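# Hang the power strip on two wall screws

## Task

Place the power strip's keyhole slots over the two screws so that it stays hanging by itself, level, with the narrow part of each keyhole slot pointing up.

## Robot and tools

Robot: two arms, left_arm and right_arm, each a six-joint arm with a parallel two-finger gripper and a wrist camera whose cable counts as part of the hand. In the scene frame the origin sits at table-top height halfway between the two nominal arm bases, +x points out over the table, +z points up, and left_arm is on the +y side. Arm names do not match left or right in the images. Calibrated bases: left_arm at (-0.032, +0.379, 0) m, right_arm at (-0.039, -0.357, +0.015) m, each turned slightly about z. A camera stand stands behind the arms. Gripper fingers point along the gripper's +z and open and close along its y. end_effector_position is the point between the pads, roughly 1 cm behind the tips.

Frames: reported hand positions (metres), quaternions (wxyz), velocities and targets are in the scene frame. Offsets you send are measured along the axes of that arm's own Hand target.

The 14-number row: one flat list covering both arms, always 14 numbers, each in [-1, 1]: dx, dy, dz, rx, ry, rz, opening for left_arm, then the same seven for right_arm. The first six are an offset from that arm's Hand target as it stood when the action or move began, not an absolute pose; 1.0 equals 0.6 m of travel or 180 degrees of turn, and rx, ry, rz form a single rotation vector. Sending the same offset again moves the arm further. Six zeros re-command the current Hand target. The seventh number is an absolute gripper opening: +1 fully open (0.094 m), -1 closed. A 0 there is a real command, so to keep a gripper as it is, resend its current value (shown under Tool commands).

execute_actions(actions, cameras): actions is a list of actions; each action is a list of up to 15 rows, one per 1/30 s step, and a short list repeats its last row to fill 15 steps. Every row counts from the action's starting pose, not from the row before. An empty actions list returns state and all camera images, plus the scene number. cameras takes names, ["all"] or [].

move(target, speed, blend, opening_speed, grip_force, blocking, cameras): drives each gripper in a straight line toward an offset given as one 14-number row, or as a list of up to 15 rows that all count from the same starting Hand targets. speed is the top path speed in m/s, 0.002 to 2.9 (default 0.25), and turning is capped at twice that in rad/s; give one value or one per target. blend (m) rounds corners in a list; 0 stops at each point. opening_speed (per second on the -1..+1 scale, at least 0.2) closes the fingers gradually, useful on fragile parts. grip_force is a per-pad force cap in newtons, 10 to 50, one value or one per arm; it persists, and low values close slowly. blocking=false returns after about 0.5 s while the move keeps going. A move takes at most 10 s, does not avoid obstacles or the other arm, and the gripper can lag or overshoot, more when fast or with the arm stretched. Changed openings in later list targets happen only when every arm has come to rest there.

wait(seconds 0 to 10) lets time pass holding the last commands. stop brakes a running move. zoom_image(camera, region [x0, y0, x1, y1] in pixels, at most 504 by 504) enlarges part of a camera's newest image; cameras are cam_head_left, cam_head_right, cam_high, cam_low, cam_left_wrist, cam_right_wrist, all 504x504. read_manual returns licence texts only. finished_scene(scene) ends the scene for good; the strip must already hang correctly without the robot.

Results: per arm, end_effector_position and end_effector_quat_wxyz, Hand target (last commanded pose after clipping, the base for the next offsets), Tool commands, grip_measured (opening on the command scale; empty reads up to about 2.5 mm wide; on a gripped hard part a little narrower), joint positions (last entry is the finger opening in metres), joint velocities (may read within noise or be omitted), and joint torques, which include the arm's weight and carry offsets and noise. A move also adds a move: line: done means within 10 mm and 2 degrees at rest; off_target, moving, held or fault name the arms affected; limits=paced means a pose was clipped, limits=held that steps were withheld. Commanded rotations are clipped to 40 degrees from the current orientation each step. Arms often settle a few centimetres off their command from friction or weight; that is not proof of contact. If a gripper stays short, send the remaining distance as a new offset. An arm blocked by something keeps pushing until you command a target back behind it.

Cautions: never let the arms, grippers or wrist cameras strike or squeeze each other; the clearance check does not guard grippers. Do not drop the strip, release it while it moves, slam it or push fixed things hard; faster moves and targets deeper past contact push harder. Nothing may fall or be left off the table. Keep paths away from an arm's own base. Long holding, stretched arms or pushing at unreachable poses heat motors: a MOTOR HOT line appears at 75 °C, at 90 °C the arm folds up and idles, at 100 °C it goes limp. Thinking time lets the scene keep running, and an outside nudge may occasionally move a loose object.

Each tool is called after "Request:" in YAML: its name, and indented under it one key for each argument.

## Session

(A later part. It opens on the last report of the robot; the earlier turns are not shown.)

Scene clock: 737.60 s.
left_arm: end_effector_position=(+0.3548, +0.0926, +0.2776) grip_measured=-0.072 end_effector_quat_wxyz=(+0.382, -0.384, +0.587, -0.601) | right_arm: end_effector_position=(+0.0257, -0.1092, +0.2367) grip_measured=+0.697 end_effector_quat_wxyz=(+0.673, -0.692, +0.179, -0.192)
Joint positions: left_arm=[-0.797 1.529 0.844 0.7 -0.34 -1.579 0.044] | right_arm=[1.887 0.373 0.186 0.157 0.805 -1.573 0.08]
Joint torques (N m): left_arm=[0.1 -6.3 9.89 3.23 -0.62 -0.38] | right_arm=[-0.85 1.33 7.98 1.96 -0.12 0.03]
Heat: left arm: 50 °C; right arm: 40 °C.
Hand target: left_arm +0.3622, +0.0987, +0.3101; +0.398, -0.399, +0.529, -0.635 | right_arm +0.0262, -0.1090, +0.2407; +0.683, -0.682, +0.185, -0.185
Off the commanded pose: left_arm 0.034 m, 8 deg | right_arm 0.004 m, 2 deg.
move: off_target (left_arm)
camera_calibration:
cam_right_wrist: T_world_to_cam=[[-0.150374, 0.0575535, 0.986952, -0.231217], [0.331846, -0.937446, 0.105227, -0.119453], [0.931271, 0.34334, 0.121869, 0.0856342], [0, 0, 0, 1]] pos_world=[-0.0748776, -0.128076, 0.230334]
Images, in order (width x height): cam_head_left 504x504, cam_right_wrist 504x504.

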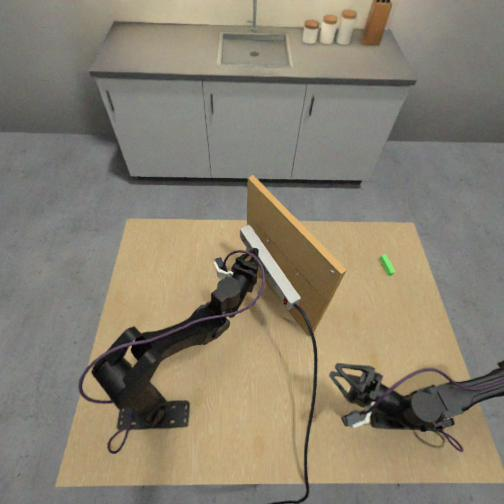

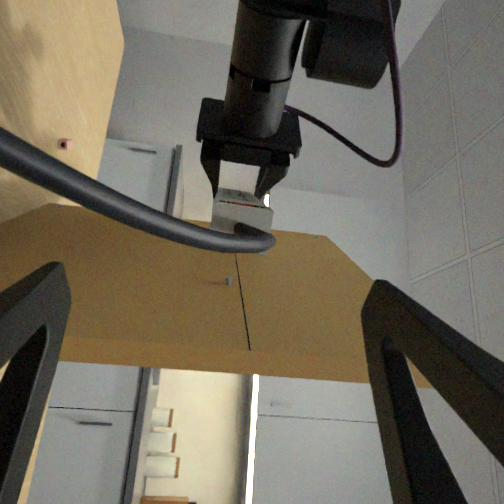

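Request:
move:
  target: [-0.002,-0.006,0.03,0,-0.02,0,-1,0,0,0,0,0,0,0.7]
  speed: 0.08
  cameras: ["cam_right_wrist","cam_head_left","cam_high"]

Request:
zoom_image:
  camera: "cam_right_wrist"
  region: [170, 160, 330, 320]

Request:
zoom_image:
  camera: "cam_head_left"
  region: [220, 220, 320, 340]

Request:
zoom_image:
  camera: "cam_high"
  region: [200, 160, 360, 320]

Scene clock: 772.43 s.
left_arm: end_effector_position=(+0.3694, +0.0876, +0.2799) grip_measured=-0.072 end_effector_quat_wxyz=(+0.399, -0.400, +0.577, -0.590) | right_arm: end_effector_position=(+0.0257, -0.1092, +0.2367) grip_measured=+0.697 end_effector_quat_wxyz=(+0.673, -0.692, +0.179, -0.192)
Joint positions: left_arm=[-0.806 1.592 0.916 0.691 -0.405 -1.576 0.044] | right_arm=[1.887 0.373 0.186 0.157 0.805 -1.573 0.08]
Joint torques (N m): left_arm=[0.31 -7.27 11.55 3.01 -0.61 -0.38] | right_arm=[-0.87 1.35 7.98 1.95 -0.11 0.03]
Heat: left arm: 54 °C; right arm: 41 °C.
Hand target: left_arm +0.3790, +0.0939, +0.3158; +0.414, -0.419, +0.516, -0.622 | right_arm +0.0262, -0.1090, +0.2407; +0.683, -0.682, +0.185, -0.185
Off the commanded pose: left_arm 0.038 m, 8 deg | right_arm 0.004 m, 2 deg.
move: off_target (left_arm)
camera_calibration:
cam_right_wrist: T_world_to_cam=[[-0.150374, 0.0575535, 0.986952, -0.231217], [0.331846, -0.937446, 0.105227, -0.119453], [0.931271, 0.34334, 0.121869, 0.0856342], [0, 0, 0, 1]] pos_world=[-0.0748776, -0.128076, 0.230334]
Images, in order (width x height): cam_head_left 504x504, cam_high 504x504, cam_right_wrist 504x504.

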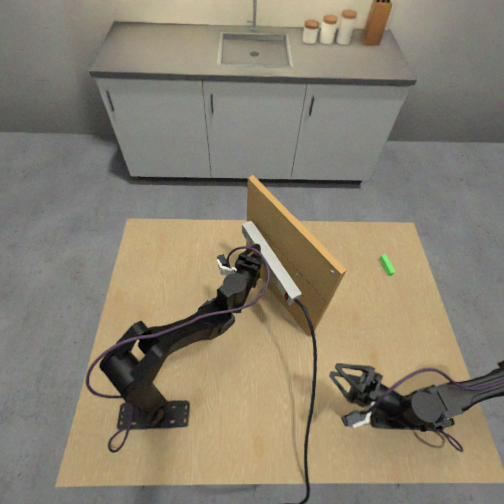

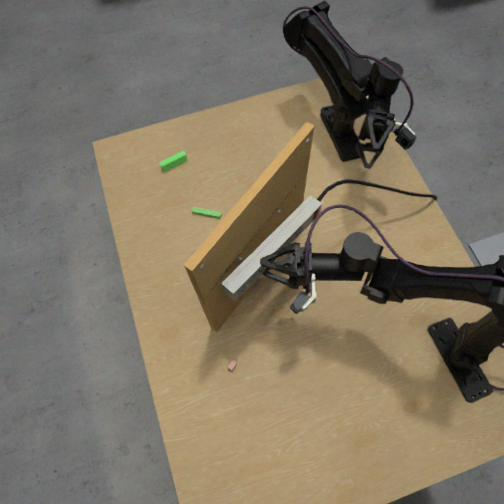

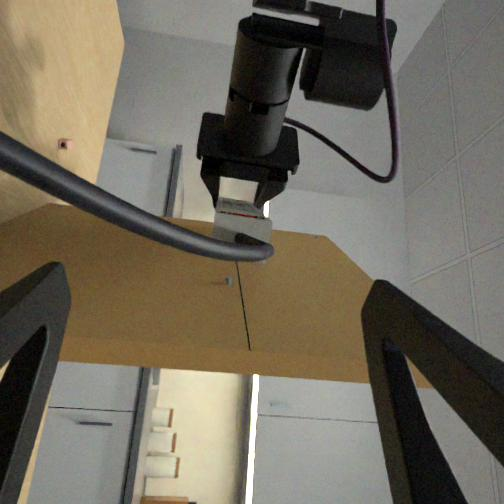

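Scaled by 3.150 from the camera's 504x504 image, which has a finer 720x720 frame.

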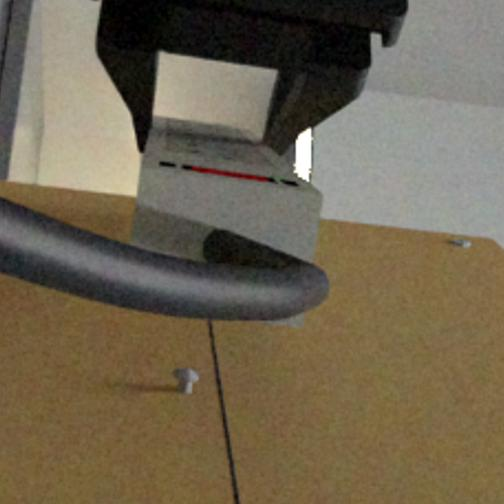

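Scaled by 4.200 from the camera's 504x504 image, which has a finer 720x720 frame.

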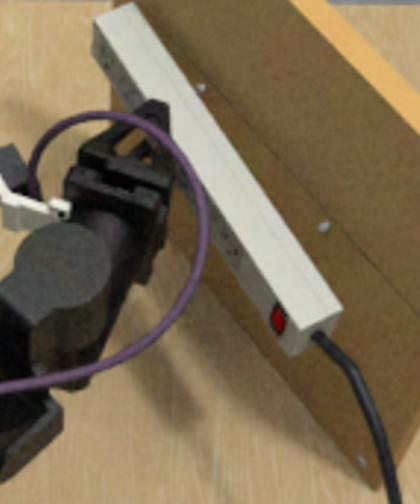

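Scaled by 3.150 from the camera's 504x504 image, which has a finer 720x720 frame.

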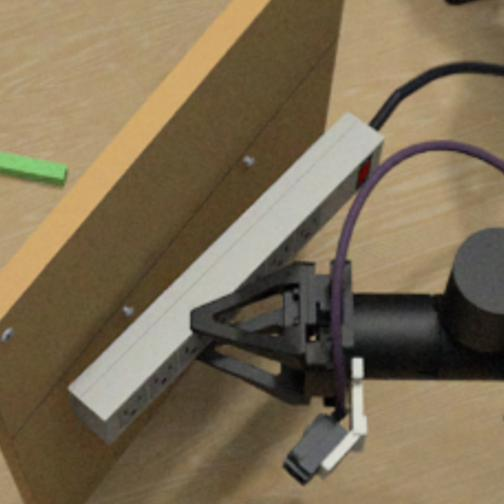

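Request:
move:
  target: [0,0,-0.006,0,-0.045,0,-1,0,0,0,0,0,0,0.7]
  speed: 0.08
  cameras: ["cam_right_wrist","cam_head_left","cam_high","cam_low"]

Request:
zoom_image:
  camera: "cam_right_wrist"
  region: [170, 160, 330, 320]

Request:
zoom_image:
  camera: "cam_head_left"
  region: [220, 220, 320, 340]

Request:
zoom_image:
  camera: "cam_high"
  region: [200, 160, 360, 320]

Request:
zoom_image:
  camera: "cam_low"
  region: [190, 160, 330, 300]

Scene clock: 797.10 s.
left_arm: end_effector_position=(+0.3675, +0.0883, +0.2821) grip_measured=-0.072 end_effector_quat_wxyz=(+0.440, -0.440, +0.547, -0.560) | right_arm: end_effector_position=(+0.0257, -0.1092, +0.2367) grip_measured=+0.697 end_effector_quat_wxyz=(+0.673, -0.692, +0.179, -0.192)
Joint positions: left_arm=[-0.876 1.627 0.963 0.682 -0.616 -1.571 0.044] | right_arm=[1.887 0.373 0.186 0.157 0.805 -1.573 0.08]
Joint torques (N m): left_arm=[0.51 -7.25 11.55 2.91 -0.61 -0.43] | right_arm=[-0.85 1.35 7.98 1.95 -0.12 0.03]
Heat: left arm: 54 °C; right arm: 41 °C.
Hand target: left_arm +0.3756, +0.0950, +0.3155; +0.449, -0.461, +0.485, -0.591 | right_arm +0.0262, -0.1090, +0.2407; +0.683, -0.682, +0.185, -0.185
Off the commanded pose: left_arm 0.035 m, 8 deg | right_arm 0.004 m, 2 deg.
move: off_target (left_arm)
camera_calibration:
cam_right_wrist: T_world_to_cam=[[-0.150374, 0.0575535, 0.986952, -0.231217], [0.331846, -0.937446, 0.105227, -0.119453], [0.931271, 0.34334, 0.121869, 0.0856342], [0, 0, 0, 1]] pos_world=[-0.0748776, -0.128076, 0.230334]
Images, in order (width x height): cam_head_left 504x504, cam_high 504x504, cam_low 504x504, cam_right_wrist 504x504.

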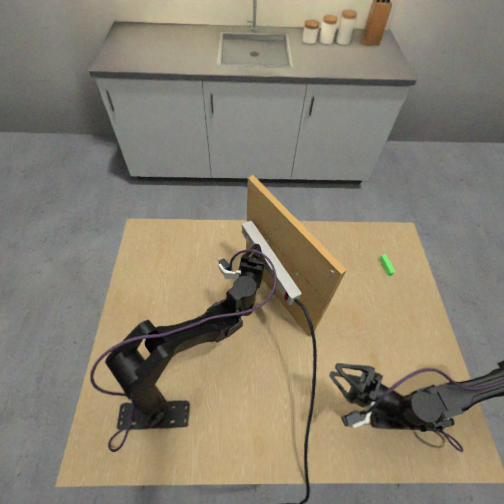

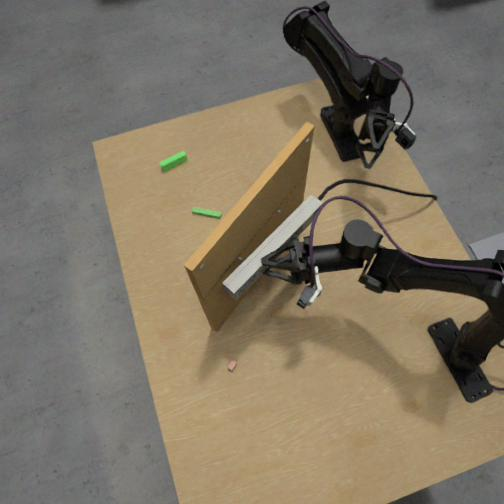

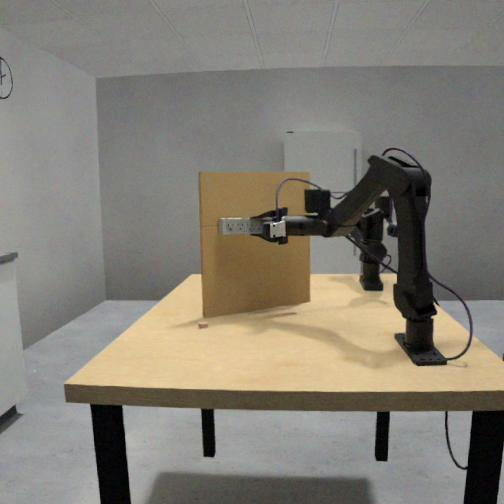

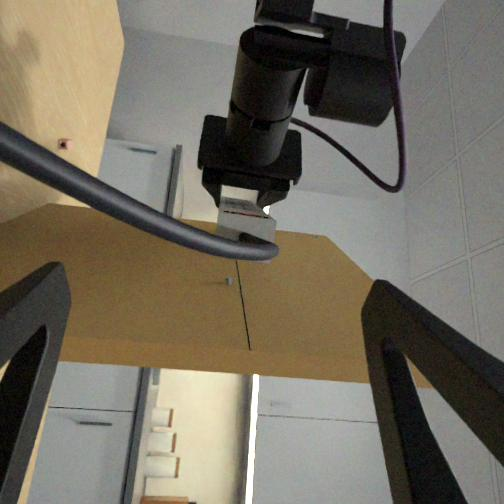

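Scaled by 3.150 from the camera's 504x504 image, which has a finer 720x720 frame.

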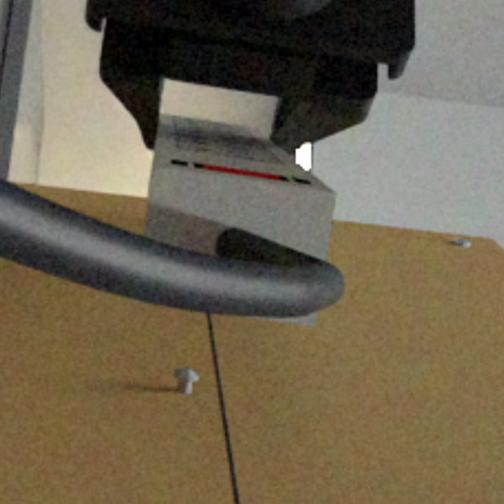

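Scaled by 4.200 from the camera's 504x504 image, which has a finer 720x720 frame.

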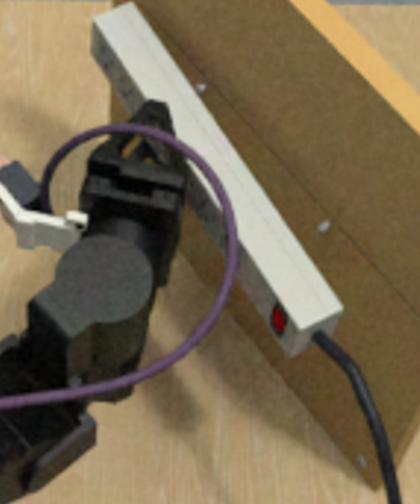

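Scaled by 3.150 from the camera's 504x504 image, which has a finer 720x720 frame.

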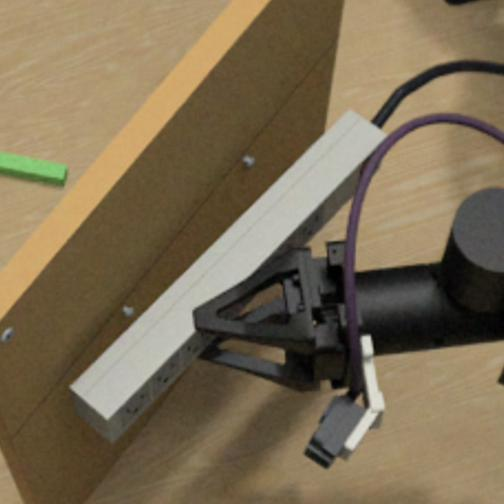

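Scaled by 3.600 from the camera's 504x504 image, which has a finer 720x720 frame.

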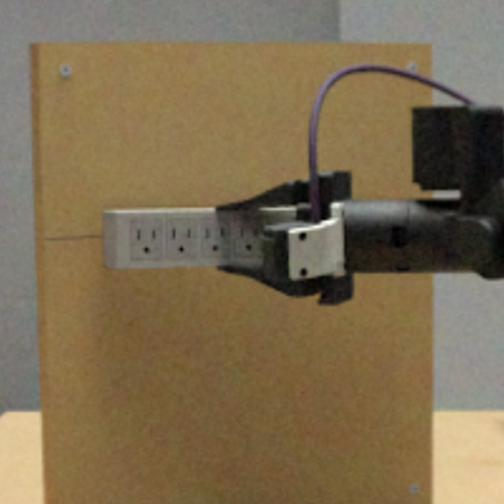

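Request:
move:
  target:
    - [-0.03,0,-0.06,0,0,0,-1,0,0,0,0,0,0,0.7]
    - [-0.03,0,-0.06,0,-0.04,0,-1,0,0,0,0,0,0,0.7]
  speed: 0.08
  cameras: ["cam_right_wrist","cam_head_left","cam_high","cam_low"]

Request:
zoom_image:
  camera: "cam_right_wrist"
  region: [170, 160, 330, 320]

Request:
zoom_image:
  camera: "cam_head_left"
  region: [220, 220, 320, 340]

Request:
zoom_image:
  camera: "cam_high"
  region: [200, 160, 360, 320]

Scene clock: 810.63 s.
left_arm: end_effector_position=(+0.3388, +0.1145, +0.2829) grip_measured=-0.072 end_effector_quat_wxyz=(+0.477, -0.478, +0.510, -0.533) | right_arm: end_effector_position=(+0.0257, -0.1092, +0.2367) grip_measured=+0.697 end_effector_quat_wxyz=(+0.673, -0.692, +0.179, -0.192)
Joint positions: left_arm=[-0.952 1.549 0.875 0.708 -0.832 -1.568 0.044] | right_arm=[1.887 0.373 0.186 0.157 0.805 -1.573 0.08]
Joint torques (N m): left_arm=[0.03 -6.49 10.66 2.71 -0.5 -0.26] | right_arm=[-0.85 1.35 7.98 1.95 -0.12 0.03]
Heat: left arm: 52 °C; right arm: 41 °C.
Hand target: left_arm +0.3433, +0.1183, +0.3097; +0.479, -0.498, +0.456, -0.561 | right_arm +0.0262, -0.1090, +0.2407; +0.683, -0.682, +0.185, -0.185
Off the commanded pose: left_arm 0.028 m, 7 deg | right_arm 0.004 m, 2 deg.
move: off_target (left_arm)
camera_calibration:
cam_right_wrist: T_world_to_cam=[[-0.150374, 0.0575535, 0.986952, -0.231217], [0.331846, -0.937446, 0.105227, -0.119453], [0.931271, 0.34334, 0.121869, 0.0856342], [0, 0, 0, 1]] pos_world=[-0.0748776, -0.128076, 0.230334]
Images, in order (width x height): cam_head_left 504x504, cam_high 504x504, cam_low 504x504, cam_right_wrist 504x504.

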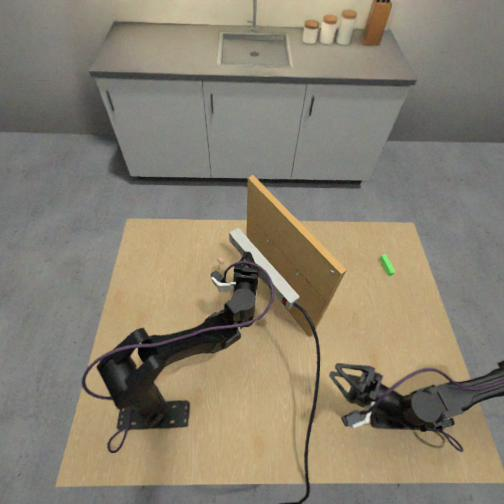

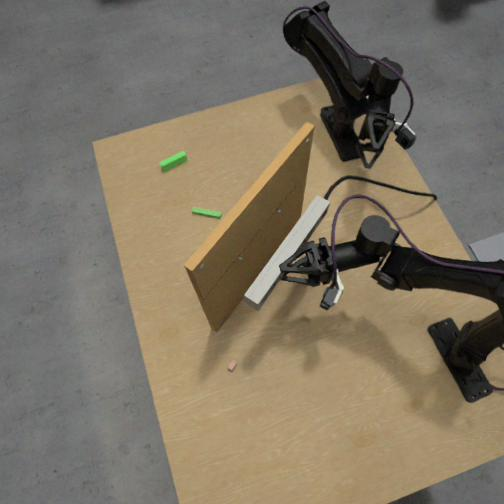

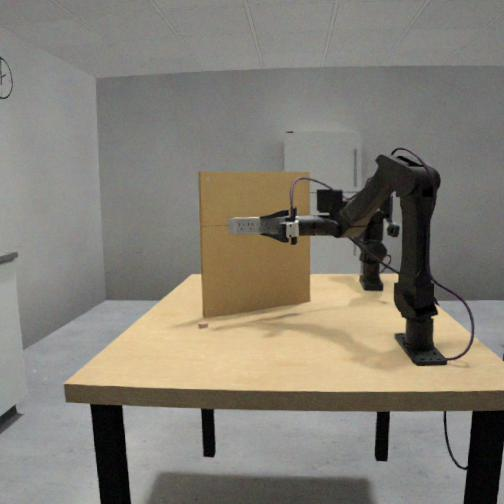

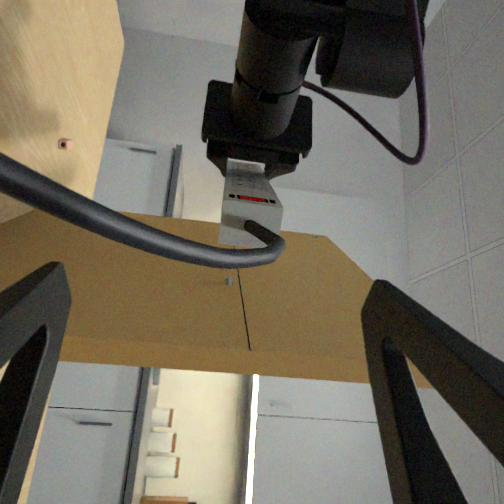

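Scaled by 3.150 from the camera's 504x504 image, which has a finer 720x720 frame.

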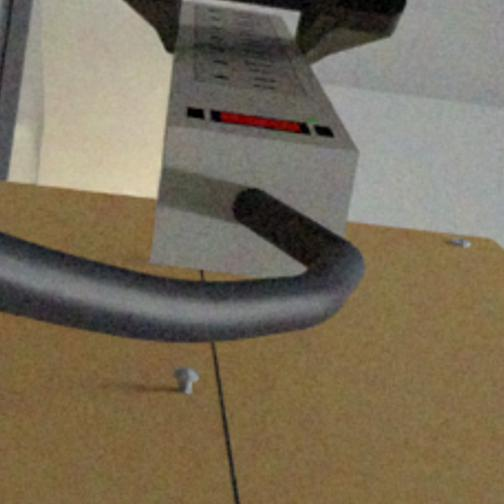

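Scaled by 4.200 from the camera's 504x504 image, which has a finer 720x720 frame.

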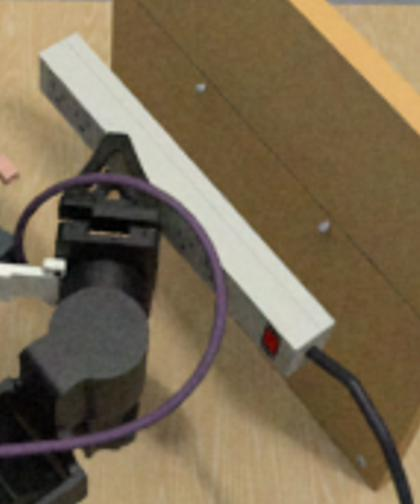

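Scaled by 3.150 from the camera's 504x504 image, which has a finer 720x720 frame.

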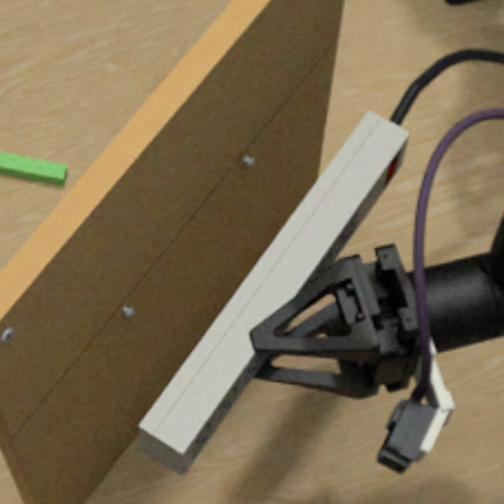

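Request:
move:
  target: [0,0,0,0,0.024,0,-1,0,0,0,0,0,0,0.7]
  speed: 0.08
  cameras: ["cam_right_wrist","cam_head_left","cam_high","cam_low"]

Request:
zoom_image:
  camera: "cam_right_wrist"
  region: [170, 160, 330, 320]

Request:
zoom_image:
  camera: "cam_head_left"
  region: [220, 220, 320, 340]

Request:
zoom_image:
  camera: "cam_high"
  region: [200, 160, 360, 320]

Request:
zoom_image:
  camera: "cam_low"
  region: [190, 160, 330, 300]

Scene clock: 822.67 s.
left_arm: end_effector_position=(+0.3421, +0.1082, +0.2832) grip_measured=-0.072 end_effector_quat_wxyz=(+0.464, -0.463, +0.523, -0.545) | right_arm: end_effector_position=(+0.0257, -0.1092, +0.2367) grip_measured=+0.697 end_effector_quat_wxyz=(+0.673, -0.692, +0.179, -0.192)
Joint positions: left_arm=[-0.934 1.549 0.875 0.708 -0.76 -1.568 0.044] | right_arm=[1.887 0.373 0.186 0.157 0.805 -1.573 0.08]
Joint torques (N m): left_arm=[1.16 -9.29 7.64 2.82 -0.16 -0.28] | right_arm=[-0.85 1.33 7.98 1.95 -0.11 0.03]
Heat: left arm: 51 °C; right arm: 42 °C.
Hand target: left_arm +0.3433, +0.1183, +0.3097; +0.461, -0.476, +0.474, -0.579 | right_arm +0.0262, -0.1090, +0.2407; +0.683, -0.682, +0.185, -0.185
Off the commanded pose: left_arm 0.028 m, 7 deg | right_arm 0.004 m, 2 deg.
move: off_target (left_arm)
camera_calibration:
cam_right_wrist: T_world_to_cam=[[-0.150374, 0.0575535, 0.986952, -0.231217], [0.331846, -0.937446, 0.105227, -0.119453], [0.931271, 0.34334, 0.121869, 0.0856342], [0, 0, 0, 1]] pos_world=[-0.0748776, -0.128076, 0.230334]
Images, in order (width x height): cam_head_left 504x504, cam_high 504x504, cam_low 504x504, cam_right_wrist 504x504.

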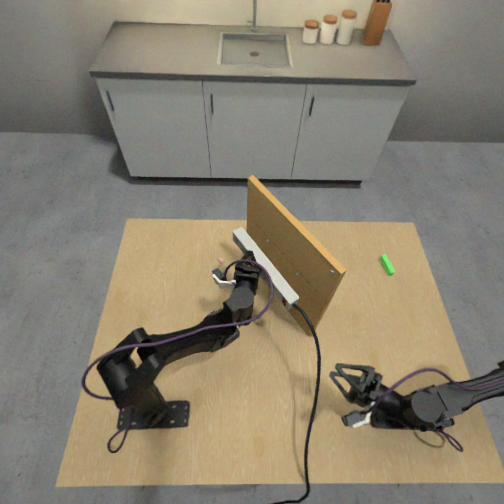

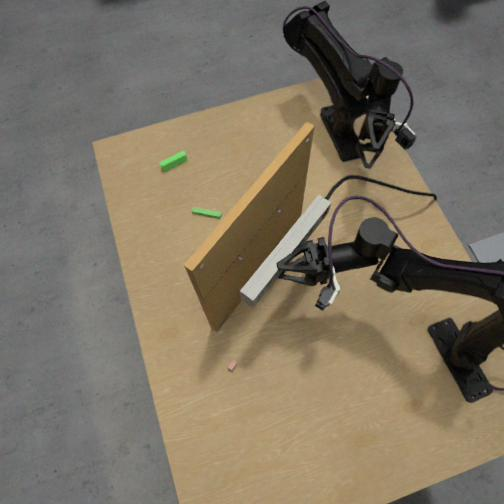

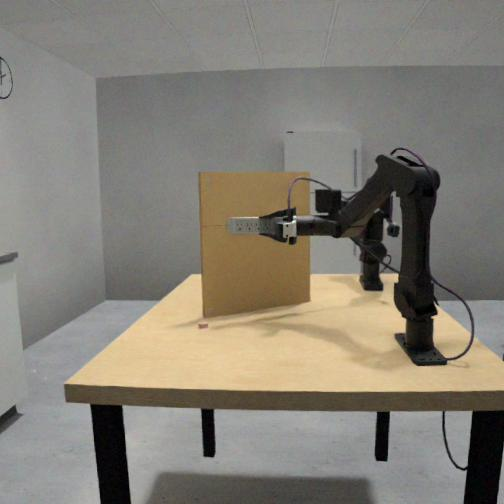

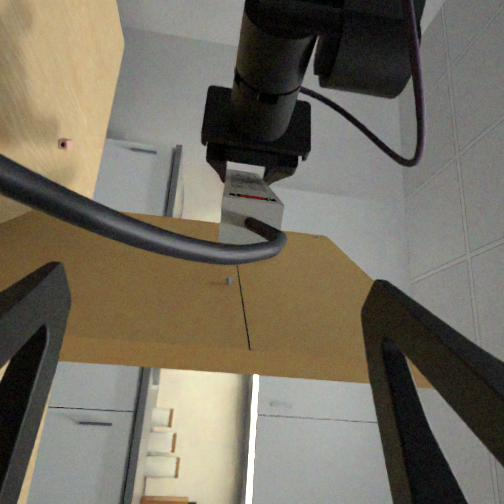

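Scaled by 3.150 from the camera's 504x504 image, which has a finer 720x720 frame.

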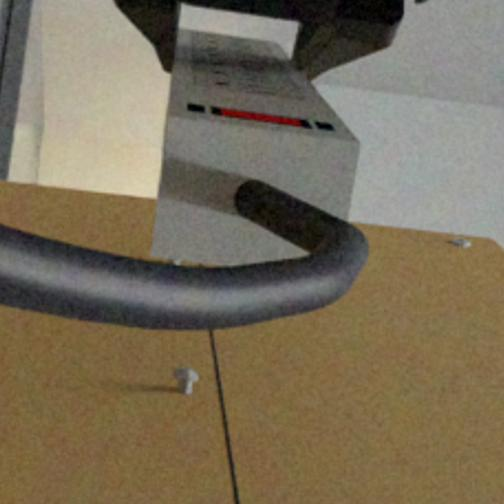

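Scaled by 4.200 from the camera's 504x504 image, which has a finer 720x720 frame.

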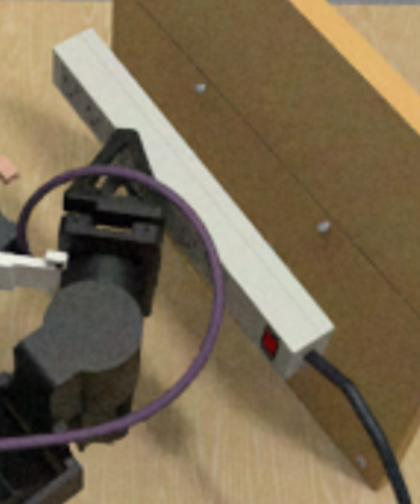

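Scaled by 3.150 from the camera's 504x504 image, which has a finer 720x720 frame.

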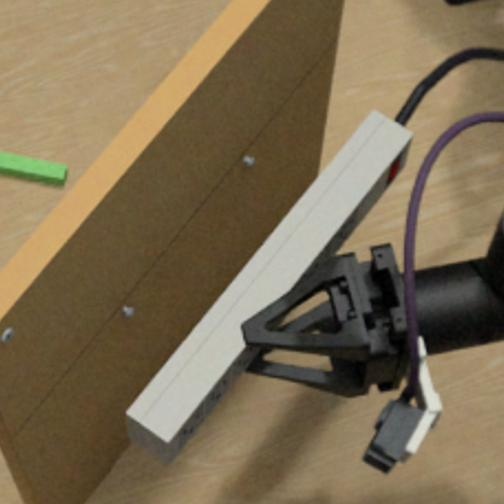

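Scaled by 3.600 from the camera's 504x504 image, which has a finer 720x720 frame.

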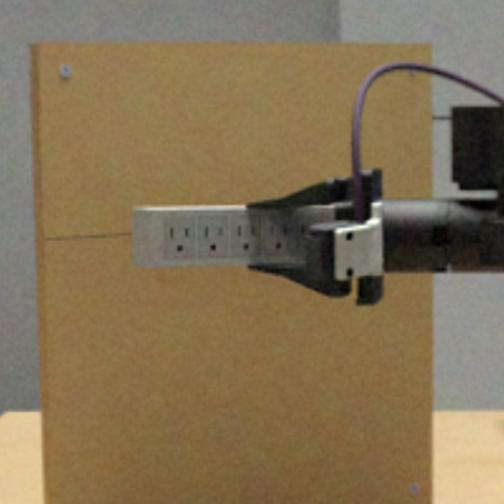

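Request:
move:
  target: [0.023,0.002,0.038,0,0,0,-1,0,0,0,0,0,0,0.7]
  speed: 0.06
  cameras: ["cam_right_wrist","cam_head_left","cam_high"]

Request:
zoom_image:
  camera: "cam_right_wrist"
  region: [170, 160, 330, 320]

Request:
zoom_image:
  camera: "cam_head_left"
  region: [220, 220, 320, 340]

Request:
zoom_image:
  camera: "cam_high"
  region: [200, 160, 360, 320]

Scene clock: 864.10 s.
left_arm: end_effector_position=(+0.3544, +0.0957, +0.2819) grip_measured=-0.072 end_effector_quat_wxyz=(+0.460, -0.458, +0.529, -0.547) | right_arm: end_effector_position=(+0.0257, -0.1092, +0.2368) grip_measured=+0.697 end_effector_quat_wxyz=(+0.673, -0.692, +0.179, -0.192)
Joint positions: left_arm=[-0.921 1.608 0.933 0.702 -0.731 -1.567 0.044] | right_arm=[1.887 0.373 0.186 0.157 0.805 -1.573 0.08]
Joint torques (N m): left_arm=[1.68 -6.94 11.4 2.79 -0.25 -0.34] | right_arm=[-0.87 1.35 7.98 1.95 -0.11 0.03]
Heat: left arm: 50 °C; right arm: 42 °C.
Hand target: left_arm +0.3643, +0.1019, +0.3123; +0.461, -0.476, +0.474, -0.579 | right_arm +0.0262, -0.1090, +0.2407; +0.683, -0.682, +0.185, -0.185
Off the commanded pose: left_arm 0.033 m, 8 deg | right_arm 0.004 m, 2 deg.
move: off_target (left_arm)
camera_calibration:
cam_right_wrist: T_world_to_cam=[[-0.150339, 0.0571437, 0.986982, -0.231279], [0.331894, -0.937473, 0.104832, -0.119269], [0.93126, 0.343334, 0.121973, 0.0855743], [0, 0, 0, 1]] pos_world=[-0.0748776, -0.127976, 0.230334]
Images, in order (width x height): cam_head_left 504x504, cam_high 504x504, cam_right_wrist 504x504.

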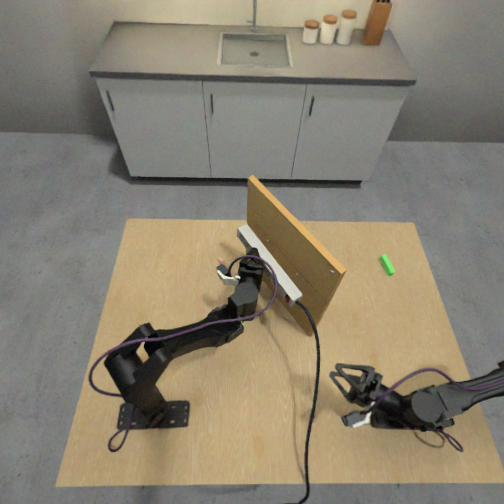

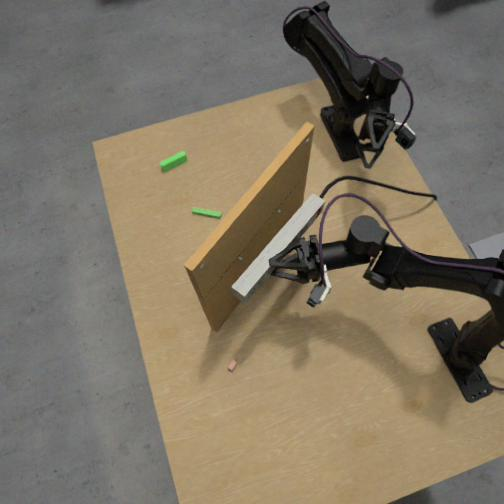

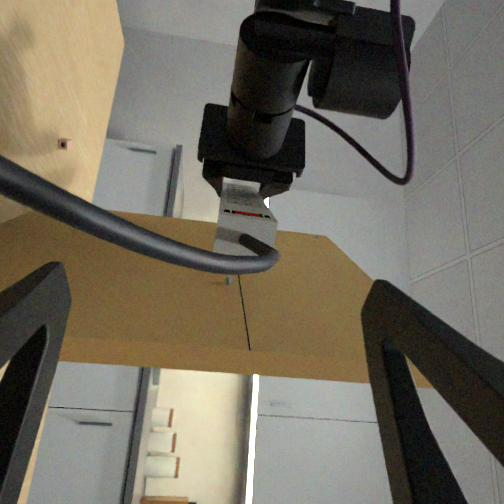

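Scaled by 3.150 from the camera's 504x504 image, which has a finer 720x720 frame.

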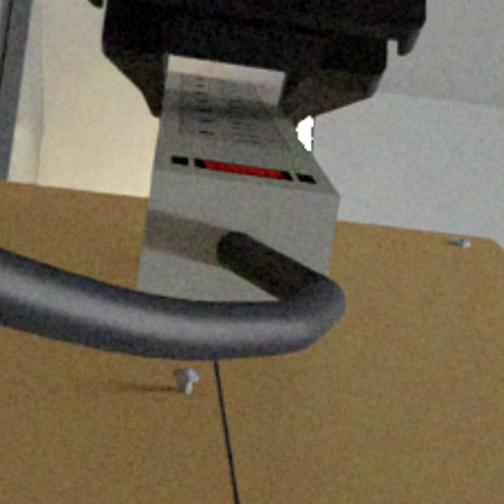

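Scaled by 4.200 from the camera's 504x504 image, which has a finer 720x720 frame.

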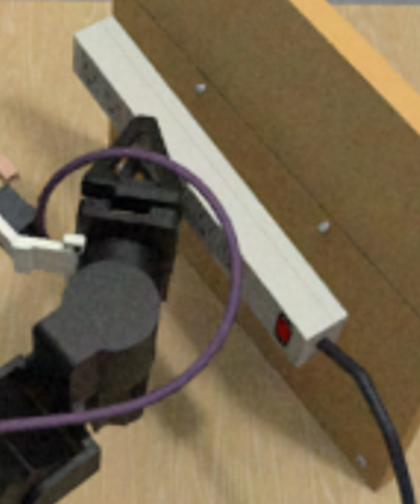

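Scaled by 3.150 from the camera's 504x504 image, which has a finer 720x720 frame.

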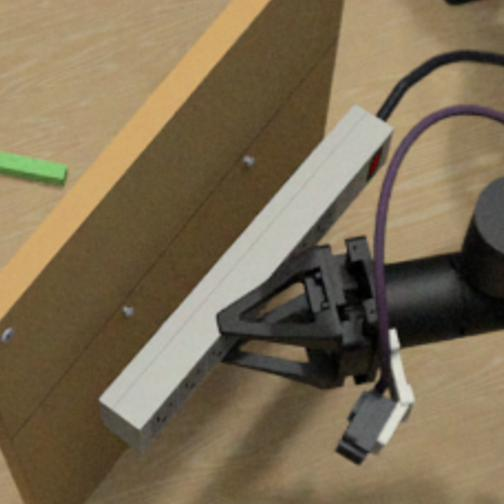

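Request:
move:
  target: [0.016,0.002,0.022,0,0,0,-1,0,0,0,0,0,0,0.7]
  speed: 0.06
  cameras: ["cam_right_wrist","cam_head_left","cam_high"]

Request:
zoom_image:
  camera: "cam_right_wrist"
  region: [170, 160, 330, 320]

Request:
zoom_image:
  camera: "cam_head_left"
  region: [220, 220, 320, 340]

Request:
zoom_image:
  camera: "cam_high"
  region: [200, 160, 360, 320]

Scene clock: 876.60 s.
left_arm: end_effector_position=(+0.3652, +0.0830, +0.2822) grip_measured=-0.072 end_effector_quat_wxyz=(+0.458, -0.455, +0.533, -0.547) | right_arm: end_effector_position=(+0.0257, -0.1092, +0.2368) grip_measured=+0.697 end_effector_quat_wxyz=(+0.673, -0.692, +0.179, -0.192)
Joint positions: left_arm=[-0.917 1.663 0.998 0.688 -0.718 -1.566 0.044] | right_arm=[1.887 0.373 0.186 0.157 0.805 -1.573 0.08]
Joint torques (N m): left_arm=[2.11 -7.75 11.69 2.81 -0.38 -0.39] | right_arm=[-0.85 1.36 7.98 1.95 -0.11 0.03]
Heat: left arm: 51 °C; right arm: 42 °C.
Hand target: left_arm +0.3762, +0.0909, +0.3136; +0.461, -0.476, +0.474, -0.580 | right_arm +0.0262, -0.1090, +0.2407; +0.683, -0.682, +0.185, -0.185
Off the commanded pose: left_arm 0.034 m, 8 deg | right_arm 0.004 m, 2 deg.
move: off_target (left_arm)
camera_calibration:
cam_right_wrist: T_world_to_cam=[[-0.150339, 0.0571437, 0.986982, -0.231279], [0.331894, -0.937473, 0.104832, -0.119269], [0.93126, 0.343334, 0.121973, 0.0855743], [0, 0, 0, 1]] pos_world=[-0.0748776, -0.127976, 0.230334]
Images, in order (width x height): cam_head_left 504x504, cam_high 504x504, cam_right_wrist 504x504.

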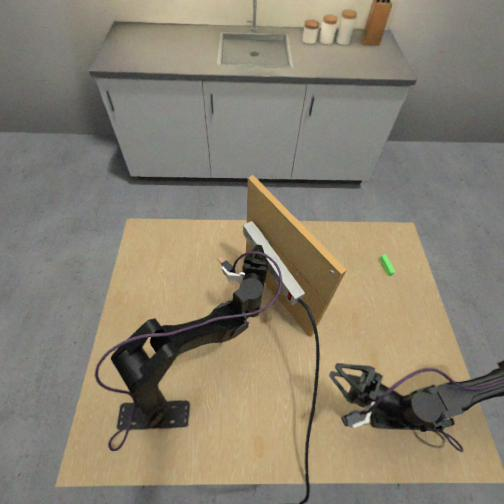

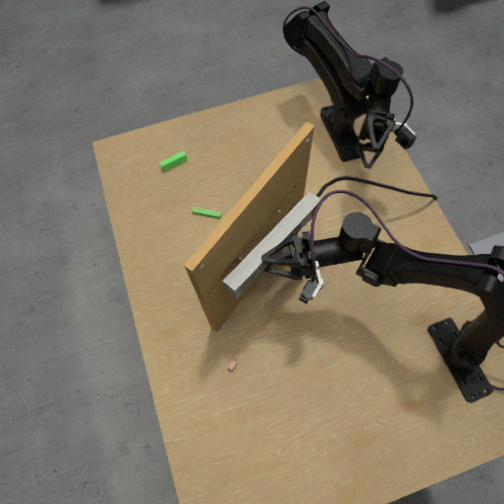

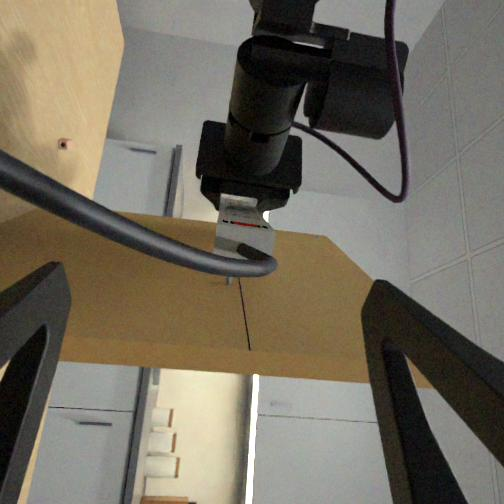

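Scaled by 3.150 from the camera's 504x504 image, which has a finer 720x720 frame.

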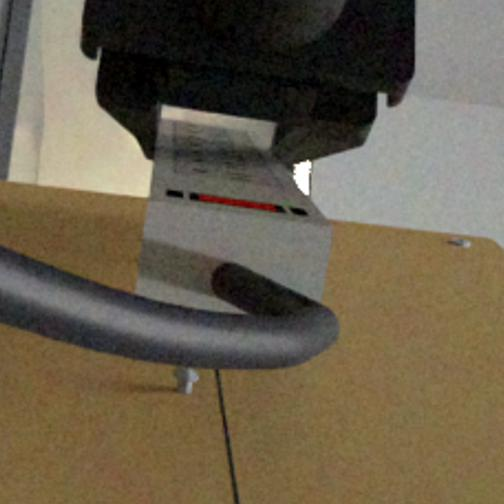

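Scaled by 4.200 from the camera's 504x504 image, which has a finer 720x720 frame.

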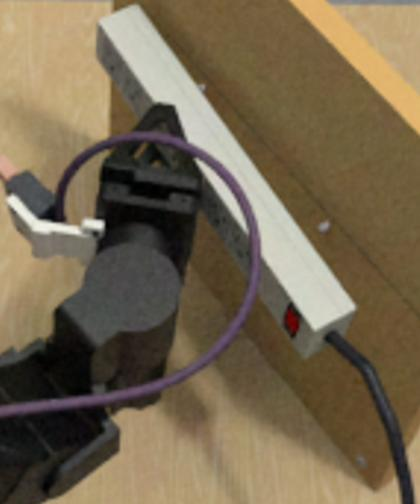

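Scaled by 3.150 from the camera's 504x504 image, which has a finer 720x720 frame.

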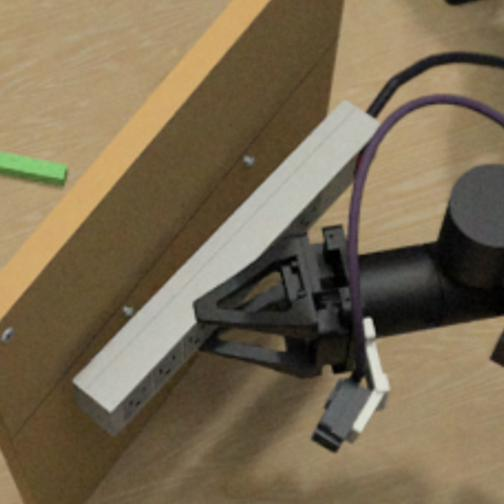

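Request:
move:
  target:
    - [-0.016,0,-0.016,0,0,0,-1,0,0,0,0,0,0,0.7]
    - [-0.016,0,-0.016,0,-0.05,0,-1,0,0,0,0,0,0,0.7]
    - [0.006,0.002,0.004,0,-0.05,0,-1,0,0,0,0,0,0,0.7]
  speed: 0.06
  cameras: ["cam_right_wrist","cam_head_left","cam_high"]

Request:
zoom_image:
  camera: "cam_right_wrist"
  region: [170, 160, 330, 320]

Request:
zoom_image:
  camera: "cam_head_left"
  region: [220, 220, 320, 340]

Request:
zoom_image:
  camera: "cam_high"
  region: [200, 160, 360, 320]

Scene clock: 902.67 s.
left_arm: end_effector_position=(+0.3733, +0.0812, +0.2889) grip_measured=-0.072 end_effector_quat_wxyz=(+0.496, -0.498, +0.490, -0.516) | right_arm: end_effector_position=(+0.0257, -0.1092, +0.2368) grip_measured=+0.697 end_effector_quat_wxyz=(+0.673, -0.692, +0.179, -0.192)
Joint positions: left_arm=[-0.955 1.753 1.12 0.672 -0.911 -1.566 0.044] | right_arm=[1.887 0.373 0.186 0.157 0.805 -1.573 0.08]
Joint torques (N m): left_arm=[0.2 -8.23 11.54 2.51 -0.51 -0.32] | right_arm=[-0.85 1.35 7.98 1.95 -0.11 0.03]
Heat: left arm: 51 °C; right arm: 43 °C.
Hand target: left_arm +0.3783, +0.0869, +0.3130; +0.497, -0.520, +0.436, -0.540 | right_arm +0.0262, -0.1090, +0.2407; +0.683, -0.682, +0.185, -0.185
Off the commanded pose: left_arm 0.025 m, 7 deg | right_arm 0.004 m, 2 deg.
move: off_target (left_arm)
camera_calibration:
cam_right_wrist: T_world_to_cam=[[-0.150339, 0.0571437, 0.986982, -0.231279], [0.331894, -0.937473, 0.104832, -0.119269], [0.93126, 0.343334, 0.121973, 0.0855743], [0, 0, 0, 1]] pos_world=[-0.0748776, -0.127976, 0.230334]
Images, in order (width x height): cam_head_left 504x504, cam_high 504x504, cam_right_wrist 504x504.

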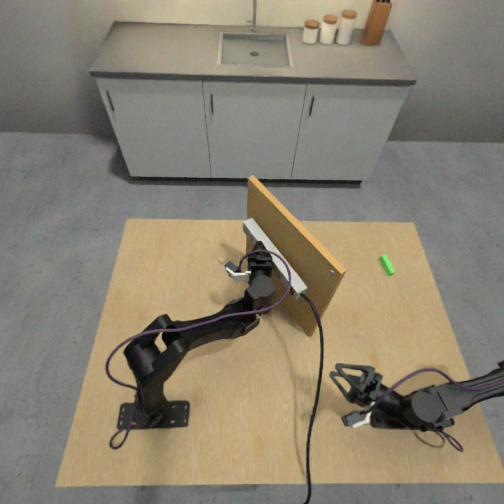

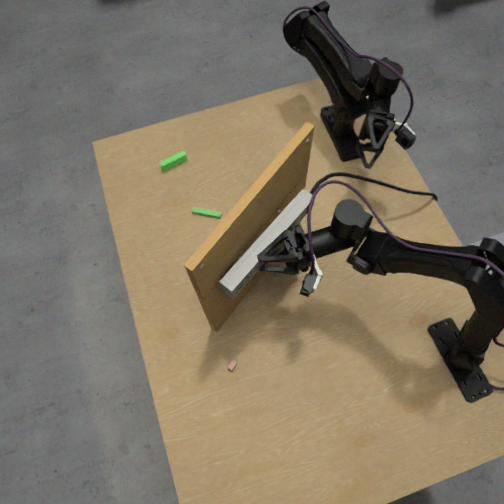

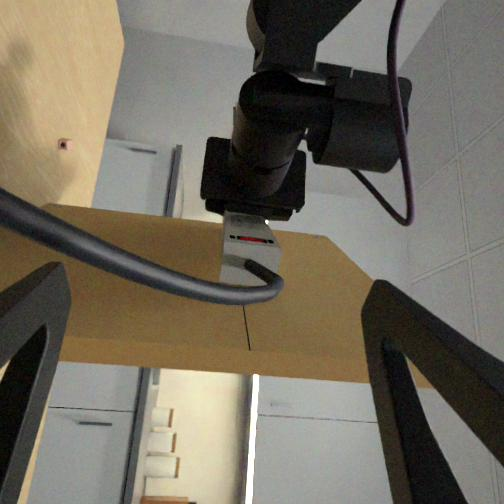

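Scaled by 3.150 from the camera's 504x504 image, which has a finer 720x720 frame.

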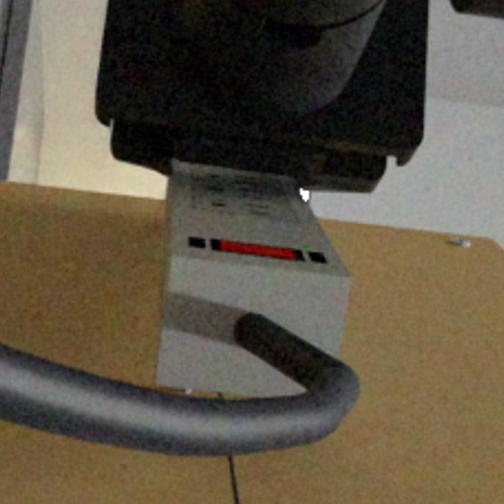

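Scaled by 4.200 from the camera's 504x504 image, which has a finer 720x720 frame.

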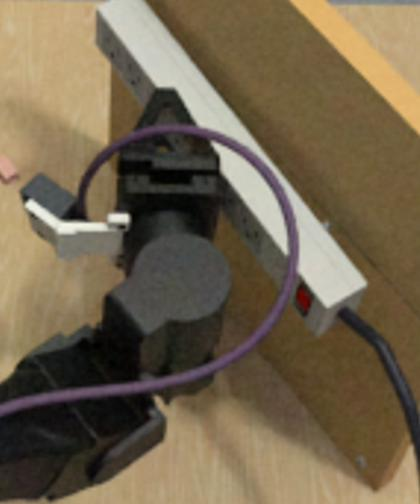

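Scaled by 3.150 from the camera's 504x504 image, which has a finer 720x720 frame.

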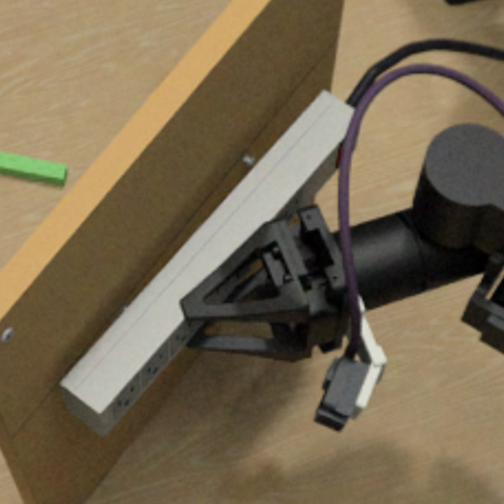

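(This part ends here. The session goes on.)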